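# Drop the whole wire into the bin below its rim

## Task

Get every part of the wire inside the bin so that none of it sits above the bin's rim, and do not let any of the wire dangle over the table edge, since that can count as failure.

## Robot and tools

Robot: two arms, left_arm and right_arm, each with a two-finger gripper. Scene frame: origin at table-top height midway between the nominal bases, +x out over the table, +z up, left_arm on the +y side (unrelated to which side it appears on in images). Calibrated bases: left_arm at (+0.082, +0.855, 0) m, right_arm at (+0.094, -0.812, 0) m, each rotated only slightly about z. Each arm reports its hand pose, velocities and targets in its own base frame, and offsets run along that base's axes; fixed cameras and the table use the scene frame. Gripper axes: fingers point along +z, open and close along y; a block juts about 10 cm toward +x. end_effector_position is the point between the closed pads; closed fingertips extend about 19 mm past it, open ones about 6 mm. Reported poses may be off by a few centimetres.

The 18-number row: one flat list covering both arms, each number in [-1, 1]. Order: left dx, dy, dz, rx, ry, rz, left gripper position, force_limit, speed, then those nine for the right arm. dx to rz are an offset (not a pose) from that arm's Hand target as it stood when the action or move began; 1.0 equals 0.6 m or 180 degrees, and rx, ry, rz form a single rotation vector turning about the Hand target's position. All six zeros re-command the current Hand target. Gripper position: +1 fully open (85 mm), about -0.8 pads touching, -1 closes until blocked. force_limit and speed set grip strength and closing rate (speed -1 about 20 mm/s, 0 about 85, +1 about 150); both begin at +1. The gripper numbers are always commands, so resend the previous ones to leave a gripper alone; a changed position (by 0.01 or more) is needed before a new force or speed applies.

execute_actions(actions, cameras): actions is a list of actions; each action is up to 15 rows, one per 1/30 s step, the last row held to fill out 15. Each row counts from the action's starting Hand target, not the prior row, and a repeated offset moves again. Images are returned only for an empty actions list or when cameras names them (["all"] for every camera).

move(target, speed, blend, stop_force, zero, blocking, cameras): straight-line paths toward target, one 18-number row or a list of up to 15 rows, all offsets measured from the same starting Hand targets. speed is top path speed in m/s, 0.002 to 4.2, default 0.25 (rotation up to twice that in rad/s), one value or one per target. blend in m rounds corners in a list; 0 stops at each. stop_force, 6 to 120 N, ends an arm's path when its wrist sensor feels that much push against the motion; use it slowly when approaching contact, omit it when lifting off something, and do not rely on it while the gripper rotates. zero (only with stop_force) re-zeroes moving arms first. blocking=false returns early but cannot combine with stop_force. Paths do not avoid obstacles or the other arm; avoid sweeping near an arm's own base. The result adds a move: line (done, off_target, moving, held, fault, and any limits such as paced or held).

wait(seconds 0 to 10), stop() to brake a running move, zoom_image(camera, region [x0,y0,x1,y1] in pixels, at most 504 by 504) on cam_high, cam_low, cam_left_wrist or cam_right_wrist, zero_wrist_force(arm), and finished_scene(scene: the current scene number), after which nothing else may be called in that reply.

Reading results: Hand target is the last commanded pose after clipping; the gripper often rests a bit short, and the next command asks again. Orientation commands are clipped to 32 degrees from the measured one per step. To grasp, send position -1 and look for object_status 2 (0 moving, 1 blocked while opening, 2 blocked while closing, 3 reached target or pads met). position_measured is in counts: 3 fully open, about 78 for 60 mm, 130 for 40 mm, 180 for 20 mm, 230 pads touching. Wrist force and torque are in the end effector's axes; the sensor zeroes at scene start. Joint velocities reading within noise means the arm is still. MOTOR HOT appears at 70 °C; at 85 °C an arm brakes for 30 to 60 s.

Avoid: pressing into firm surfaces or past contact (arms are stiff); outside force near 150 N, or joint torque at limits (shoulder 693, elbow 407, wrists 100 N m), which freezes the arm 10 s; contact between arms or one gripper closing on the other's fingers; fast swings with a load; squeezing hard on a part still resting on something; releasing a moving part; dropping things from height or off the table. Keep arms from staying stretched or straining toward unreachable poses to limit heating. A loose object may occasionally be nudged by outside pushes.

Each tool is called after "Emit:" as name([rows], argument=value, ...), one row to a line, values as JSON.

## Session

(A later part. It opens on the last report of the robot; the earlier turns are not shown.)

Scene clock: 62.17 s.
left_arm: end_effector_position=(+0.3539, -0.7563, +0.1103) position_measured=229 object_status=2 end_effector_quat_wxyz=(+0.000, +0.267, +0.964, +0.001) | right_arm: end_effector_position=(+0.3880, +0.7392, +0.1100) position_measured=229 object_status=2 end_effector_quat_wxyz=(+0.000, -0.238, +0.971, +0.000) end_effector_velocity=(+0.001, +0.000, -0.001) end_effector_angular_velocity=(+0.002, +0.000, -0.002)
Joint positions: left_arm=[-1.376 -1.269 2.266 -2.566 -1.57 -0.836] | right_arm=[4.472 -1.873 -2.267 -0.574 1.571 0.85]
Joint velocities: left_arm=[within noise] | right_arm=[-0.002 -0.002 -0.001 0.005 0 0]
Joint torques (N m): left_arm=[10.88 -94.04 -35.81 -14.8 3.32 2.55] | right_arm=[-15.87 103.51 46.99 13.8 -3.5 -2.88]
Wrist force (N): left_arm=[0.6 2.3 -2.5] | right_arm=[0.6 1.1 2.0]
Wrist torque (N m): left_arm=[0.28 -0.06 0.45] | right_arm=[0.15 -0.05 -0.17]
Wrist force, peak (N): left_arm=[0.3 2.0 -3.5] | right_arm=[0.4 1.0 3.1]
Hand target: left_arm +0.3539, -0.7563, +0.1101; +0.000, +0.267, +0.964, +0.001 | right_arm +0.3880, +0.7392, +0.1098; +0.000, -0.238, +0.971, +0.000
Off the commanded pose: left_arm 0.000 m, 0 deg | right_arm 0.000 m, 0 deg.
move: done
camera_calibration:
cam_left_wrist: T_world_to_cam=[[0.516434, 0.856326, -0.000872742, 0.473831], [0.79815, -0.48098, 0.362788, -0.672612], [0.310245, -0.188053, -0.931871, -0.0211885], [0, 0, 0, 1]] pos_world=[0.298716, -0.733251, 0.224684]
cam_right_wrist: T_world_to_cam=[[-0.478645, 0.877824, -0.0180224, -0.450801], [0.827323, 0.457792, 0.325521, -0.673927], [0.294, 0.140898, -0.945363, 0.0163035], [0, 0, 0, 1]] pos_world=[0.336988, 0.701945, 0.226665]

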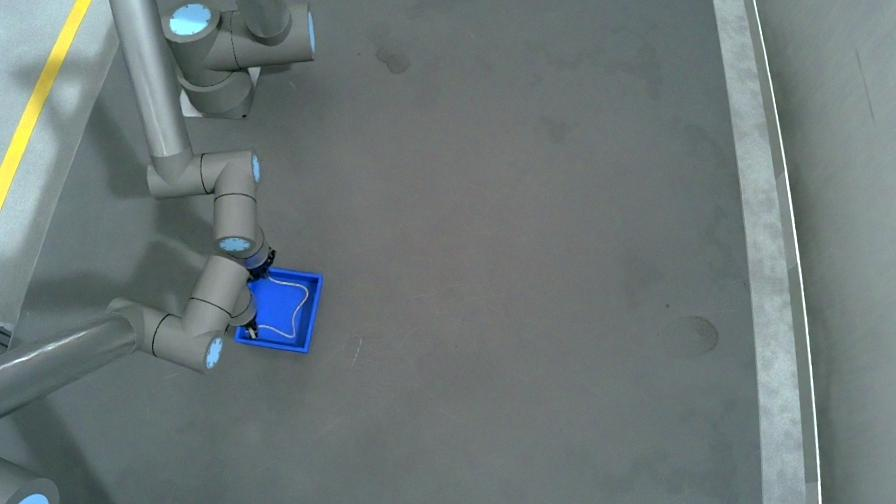

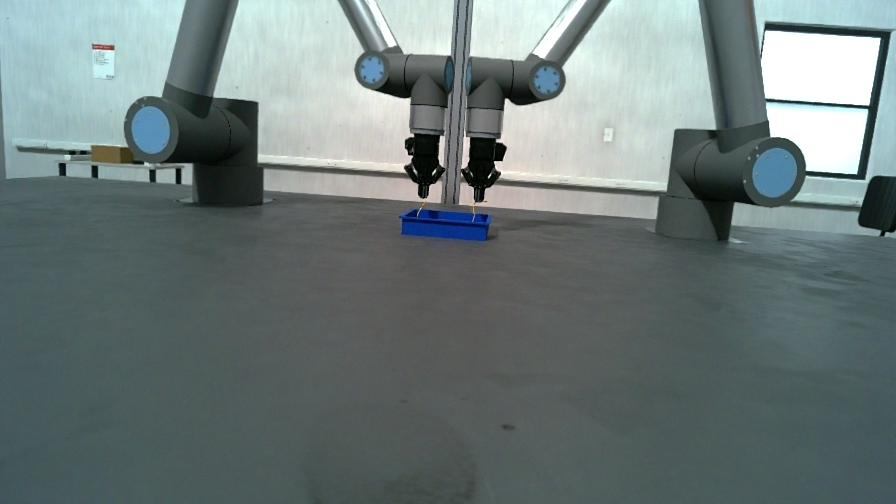

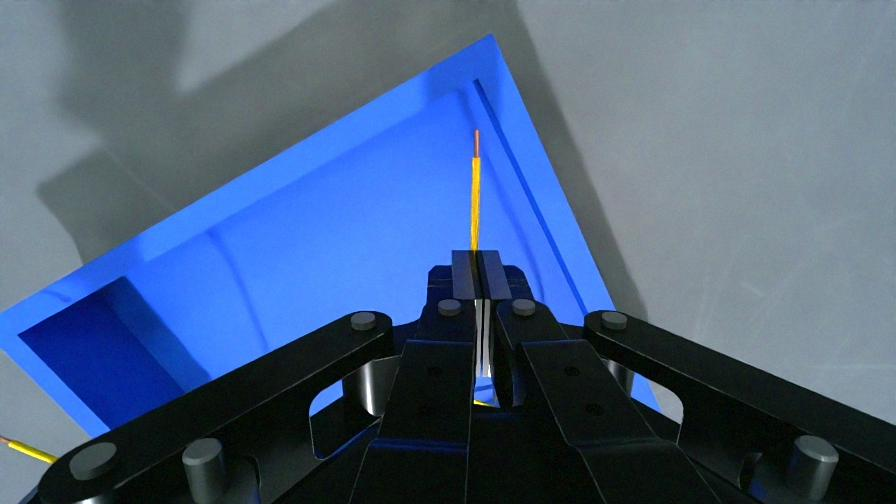

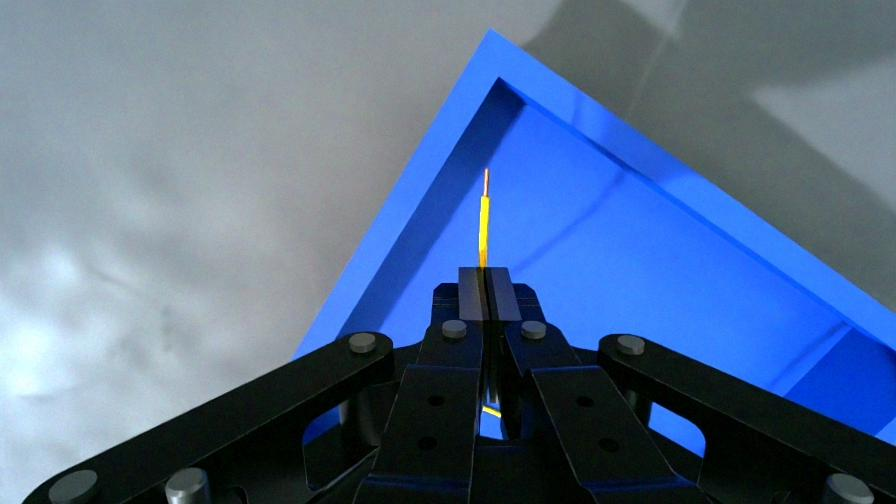

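Emit:
move(target=[0,0,-0.098,0,0,0,-1,-0.5,-0.5,0,0,-0.098,0,0,0,-1,-0.5,-0.5], speed=0.08, cameras=["all"])

Scene clock: 67.50 s.
left_arm: end_effector_position=(+0.3539, -0.7563, +0.0515) position_measured=229 object_status=2 end_effector_quat_wxyz=(+0.000, +0.267, +0.964, +0.001) | right_arm: end_effector_position=(+0.3880, +0.7392, +0.0512) position_measured=229 object_status=2 end_effector_quat_wxyz=(+0.000, -0.238, +0.971, +0.000) end_effector_velocity=(-0.001, +0.001, -0.001) end_effector_angular_velocity=(+0.002, +0.000, +0.001)
Joint positions: left_arm=[-1.376 -1.191 2.288 -2.666 -1.57 -0.836] | right_arm=[4.472 -1.951 -2.289 -0.473 1.571 0.85]
Joint velocities: left_arm=[within noise] | right_arm=[0.002 -0.002 -0.001 0.005 0 0]
Joint torques (N m): left_arm=[-4 -107.88 -25.69 -14.88 2.37 -0.13] | right_arm=[-9.85 112.9 38.61 13.58 -2.51 1.89]
Wrist force (N): left_arm=[0.7 2.8 -2.2] | right_arm=[-0.1 1.1 1.3]
Wrist torque (N m): left_arm=[0.39 -0.08 0.46] | right_arm=[0.18 0.08 -0.15]
Wrist force, peak (N): left_arm=[0.4 2.6 -3.1] | right_arm=[0.1 0.8 2.4]
Hand target: left_arm +0.3539, -0.7563, +0.0513; +0.000, +0.267, +0.964, +0.001 | right_arm +0.3880, +0.7392, +0.0510; +0.000, -0.238, +0.971, +0.000
Off the commanded pose: left_arm 0.000 m, 0 deg | right_arm 0.000 m, 0 deg.
move: done
camera_calibration:
cam_left_wrist: T_world_to_cam=[[0.516503, 0.856285, -0.000842462, 0.473638], [0.798106, -0.481053, 0.362788, -0.651273], [0.310244, -0.188053, -0.931871, -0.0759636], [0, 0, 0, 1]] pos_world=[0.298716, -0.733151, 0.165884]
cam_right_wrist: T_world_to_cam=[[-0.478571, 0.877864, -0.0179937, -0.451919], [0.827365, 0.457714, 0.325523, -0.654746], [0.294001, 0.140898, -0.945363, -0.039284], [0, 0, 0, 1]] pos_world=[0.336988, 0.701945, 0.167865]

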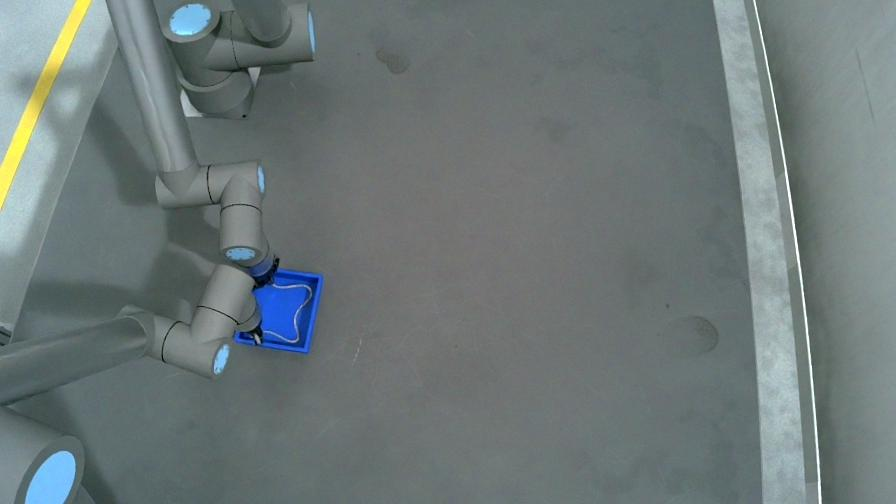

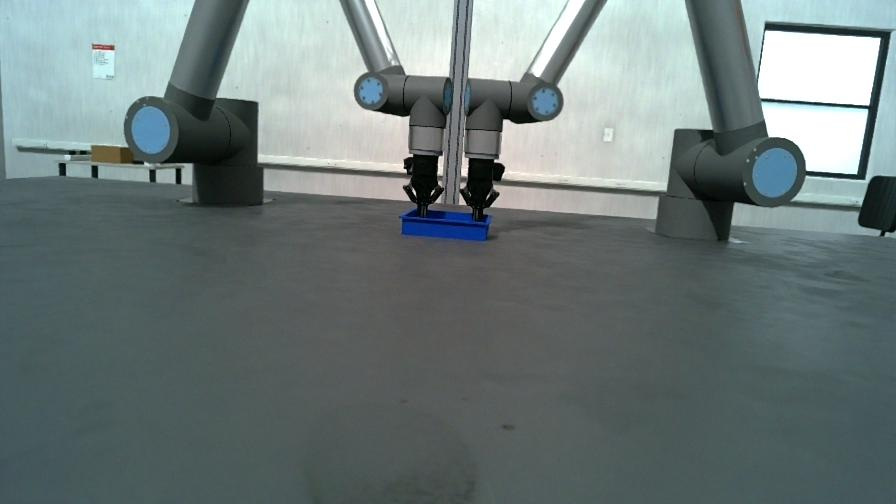

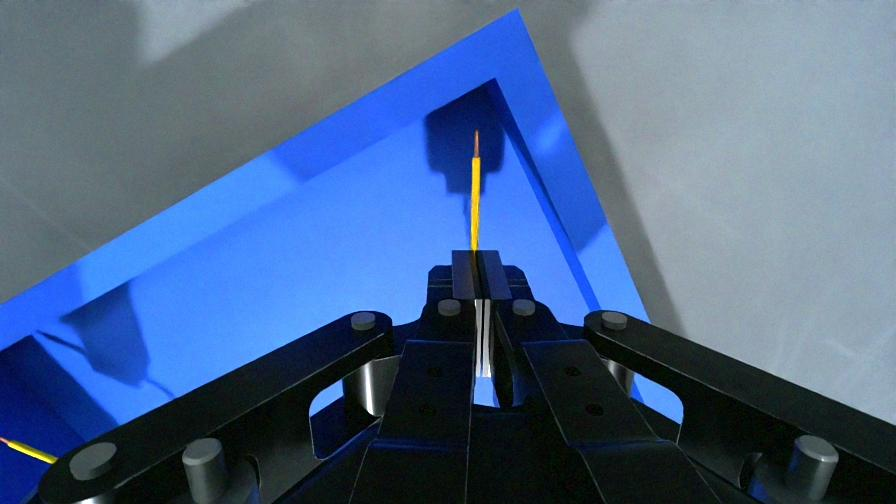

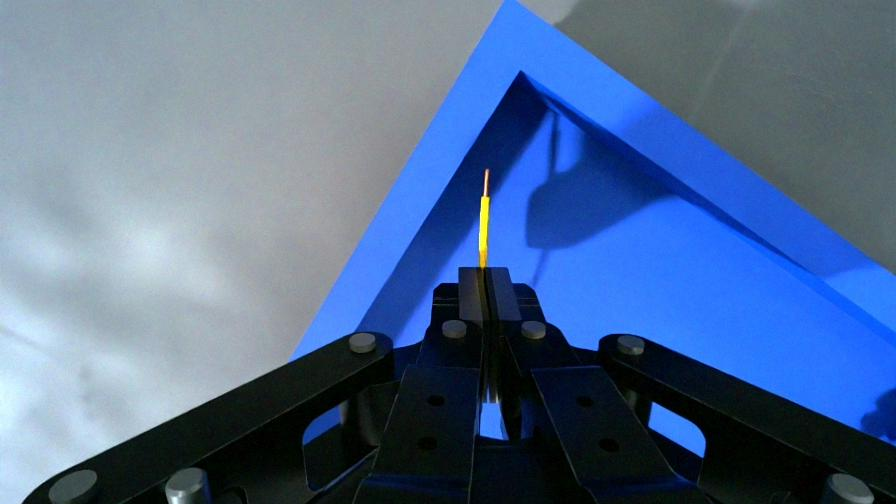

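Emit:
move(target=[0,0,-0.02,0,0,0,-1,-0.5,-0.5,0,0,-0.02,0,0,0,-1,-0.5,-0.5], speed=0.04)

Emit:
move([
  [0,0,0,0,0,0,-0.6,-0.5,-1,0,0,0,0,0,0,-0.6,-0.5,-1],
  [0,0,0.25,0,0,0,-0.6,-0.5,-1,0,0,0.25,0,0,0,-0.6,-0.5,-1],
], speed=0.1, cameras=["all"])

Scene clock: 69.73 s.
left_arm: end_effector_position=(+0.3539, -0.7563, +0.0395) position_measured=229 object_status=2 end_effector_quat_wxyz=(+0.000, +0.267, +0.964, +0.001) | right_arm: end_effector_position=(+0.3880, +0.7392, +0.0392) position_measured=229 object_status=2 end_effector_quat_wxyz=(+0.000, -0.238, +0.971, +0.000)
Joint positions: left_arm=[-1.376 -1.175 2.292 -2.686 -1.57 -0.836] | right_arm=[4.472 -1.967 -2.293 -0.453 1.571 0.85]
Joint torques (N m): left_arm=[-8.88 -108.24 -25.38 -14.11 2.24 0.19] | right_arm=[-7.77 108.1 34.99 14.7 -2.63 1.6]
Wrist force (N): left_arm=[0.6 2.7 -2.3] | right_arm=[0.6 1.2 1.6]
Wrist torque (N m): left_arm=[0.35 -0.08 0.47] | right_arm=[0.18 -0.06 -0.15]
Wrist force, peak (N): left_arm=[0.4 2.9 -2.7] | right_arm=[0.7 1.3 1.7]
Hand target: left_arm +0.3539, -0.7563, +0.0393; +0.000, +0.267, +0.964, +0.001 | right_arm +0.3880, +0.7392, +0.0390; +0.000, -0.238, +0.971, +0.000
Off the commanded pose: left_arm 0.000 m, 0 deg | right_arm 0.000 m, 0 deg.
move: done

Scene clock: 72.60 s.
left_arm: end_effector_position=(+0.3540, -0.7563, +0.1891) position_measured=205 object_status=3 end_effector_quat_wxyz=(+0.000, +0.267, +0.964, +0.001) | right_arm: end_effector_position=(+0.3881, +0.7391, +0.1888) position_measured=205 object_status=3 end_effector_quat_wxyz=(+0.000, -0.238, +0.971, +0.000)
Joint positions: left_arm=[-1.376 -1.363 2.226 -2.432 -1.57 -0.836] | right_arm=[4.472 -1.779 -2.227 -0.708 1.571 0.85]
Joint torques (N m): left_arm=[-9.83 -151.31 -85.99 -4.21 2.47 0.21] | right_arm=[-8.77 136.35 86.4 6.48 -2.71 2.27]
Wrist force (N): left_arm=[0.7 2.2 -2.0] | right_arm=[0.5 1.1 1.5]
Wrist torque (N m): left_arm=[0.27 -0.09 0.43] | right_arm=[0.14 -0.02 -0.11]
Wrist force, peak (N): left_arm=[0.8 2.2 -3.6] | right_arm=[0.9 0.9 3.1]
Hand target: left_arm +0.3539, -0.7563, +0.1893; +0.000, +0.267, +0.964, +0.001 | right_arm +0.3880, +0.7392, +0.1890; +0.000, -0.238, +0.971, +0.000
Off the commanded pose: left_arm 0.000 m, 0 deg | right_arm 0.000 m, 0 deg.
move: done
camera_calibration:
cam_left_wrist: T_world_to_cam=[[0.516503, 0.856285, -0.000842462, 0.473703], [0.798106, -0.481053, 0.362788, -0.701272], [0.310244, -0.188053, -0.931871, 0.0522309], [0, 0, 0, 1]] pos_world=[0.298816, -0.733151, 0.303484]
cam_right_wrist: T_world_to_cam=[[-0.478571, 0.877864, -0.0179937, -0.449395], [0.827365, 0.457714, 0.325523, -0.699621], [0.294001, 0.140898, -0.945363, 0.0907686], [0, 0, 0, 1]] pos_world=[0.337088, 0.701945, 0.305465]

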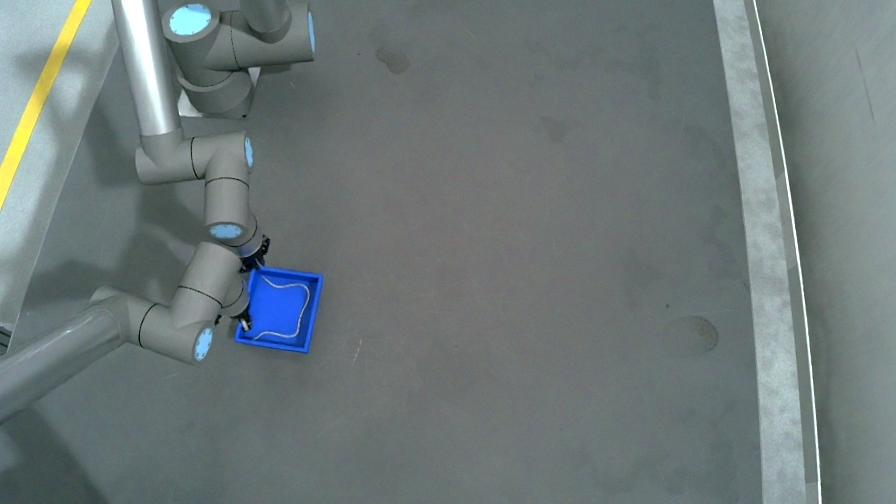

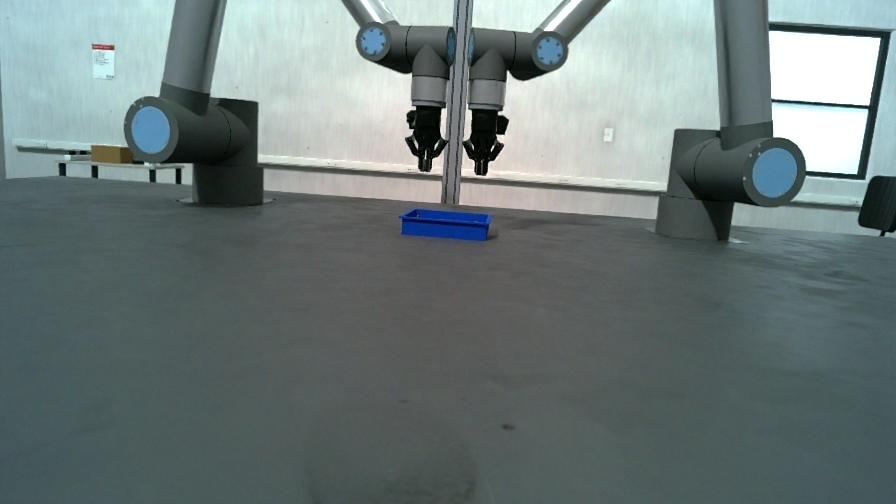

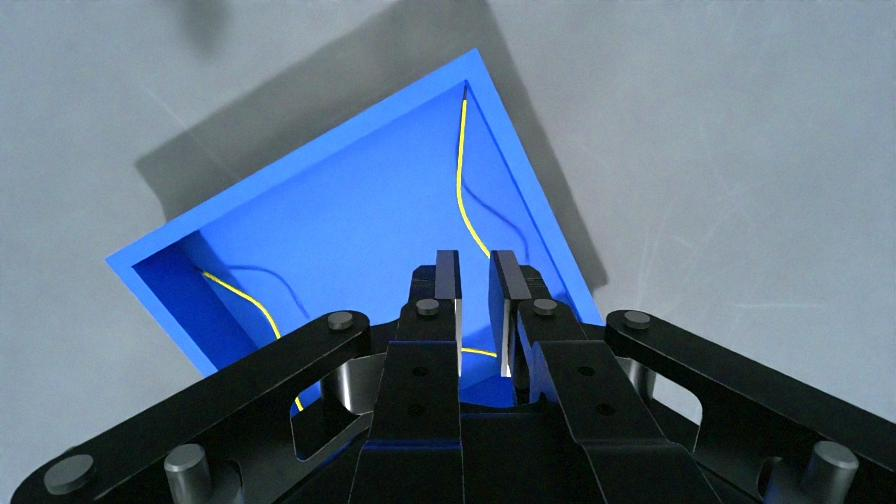

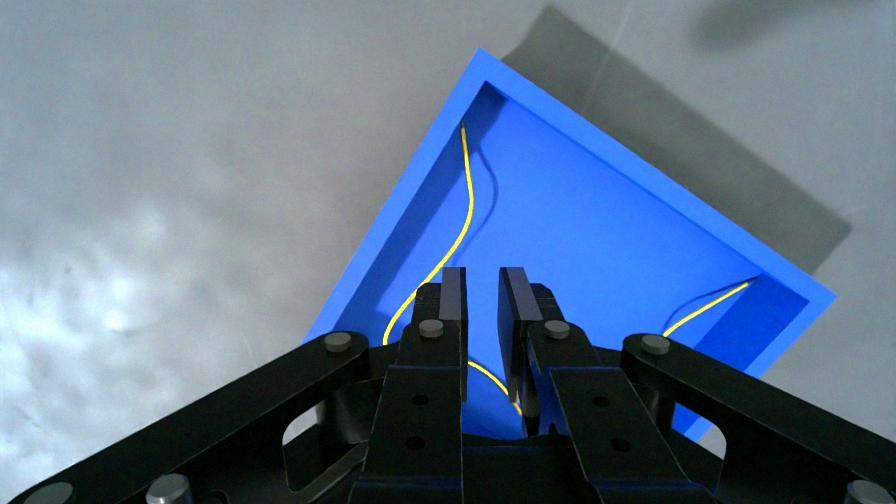

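Emit:
zoom_image(camera="cam_low", region=[380, 190, 510, 260])

Emit:
zoom_image(camera="cam_high", region=[220, 250, 340, 370])

Scaled by 3.877 from the camera's 896x504 image, which has a finer 1280x720 frame.

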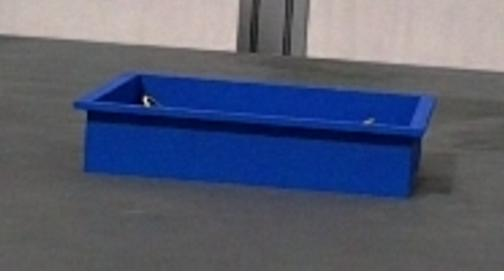

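Scaled by 4.200 from the camera's 896x504 image, which has a finer 1280x720 frame.

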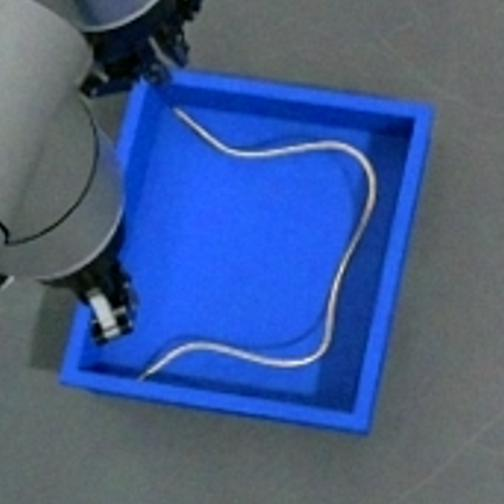

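Emit:
finished_scene(scene=2)

The scene is finished: the task was done.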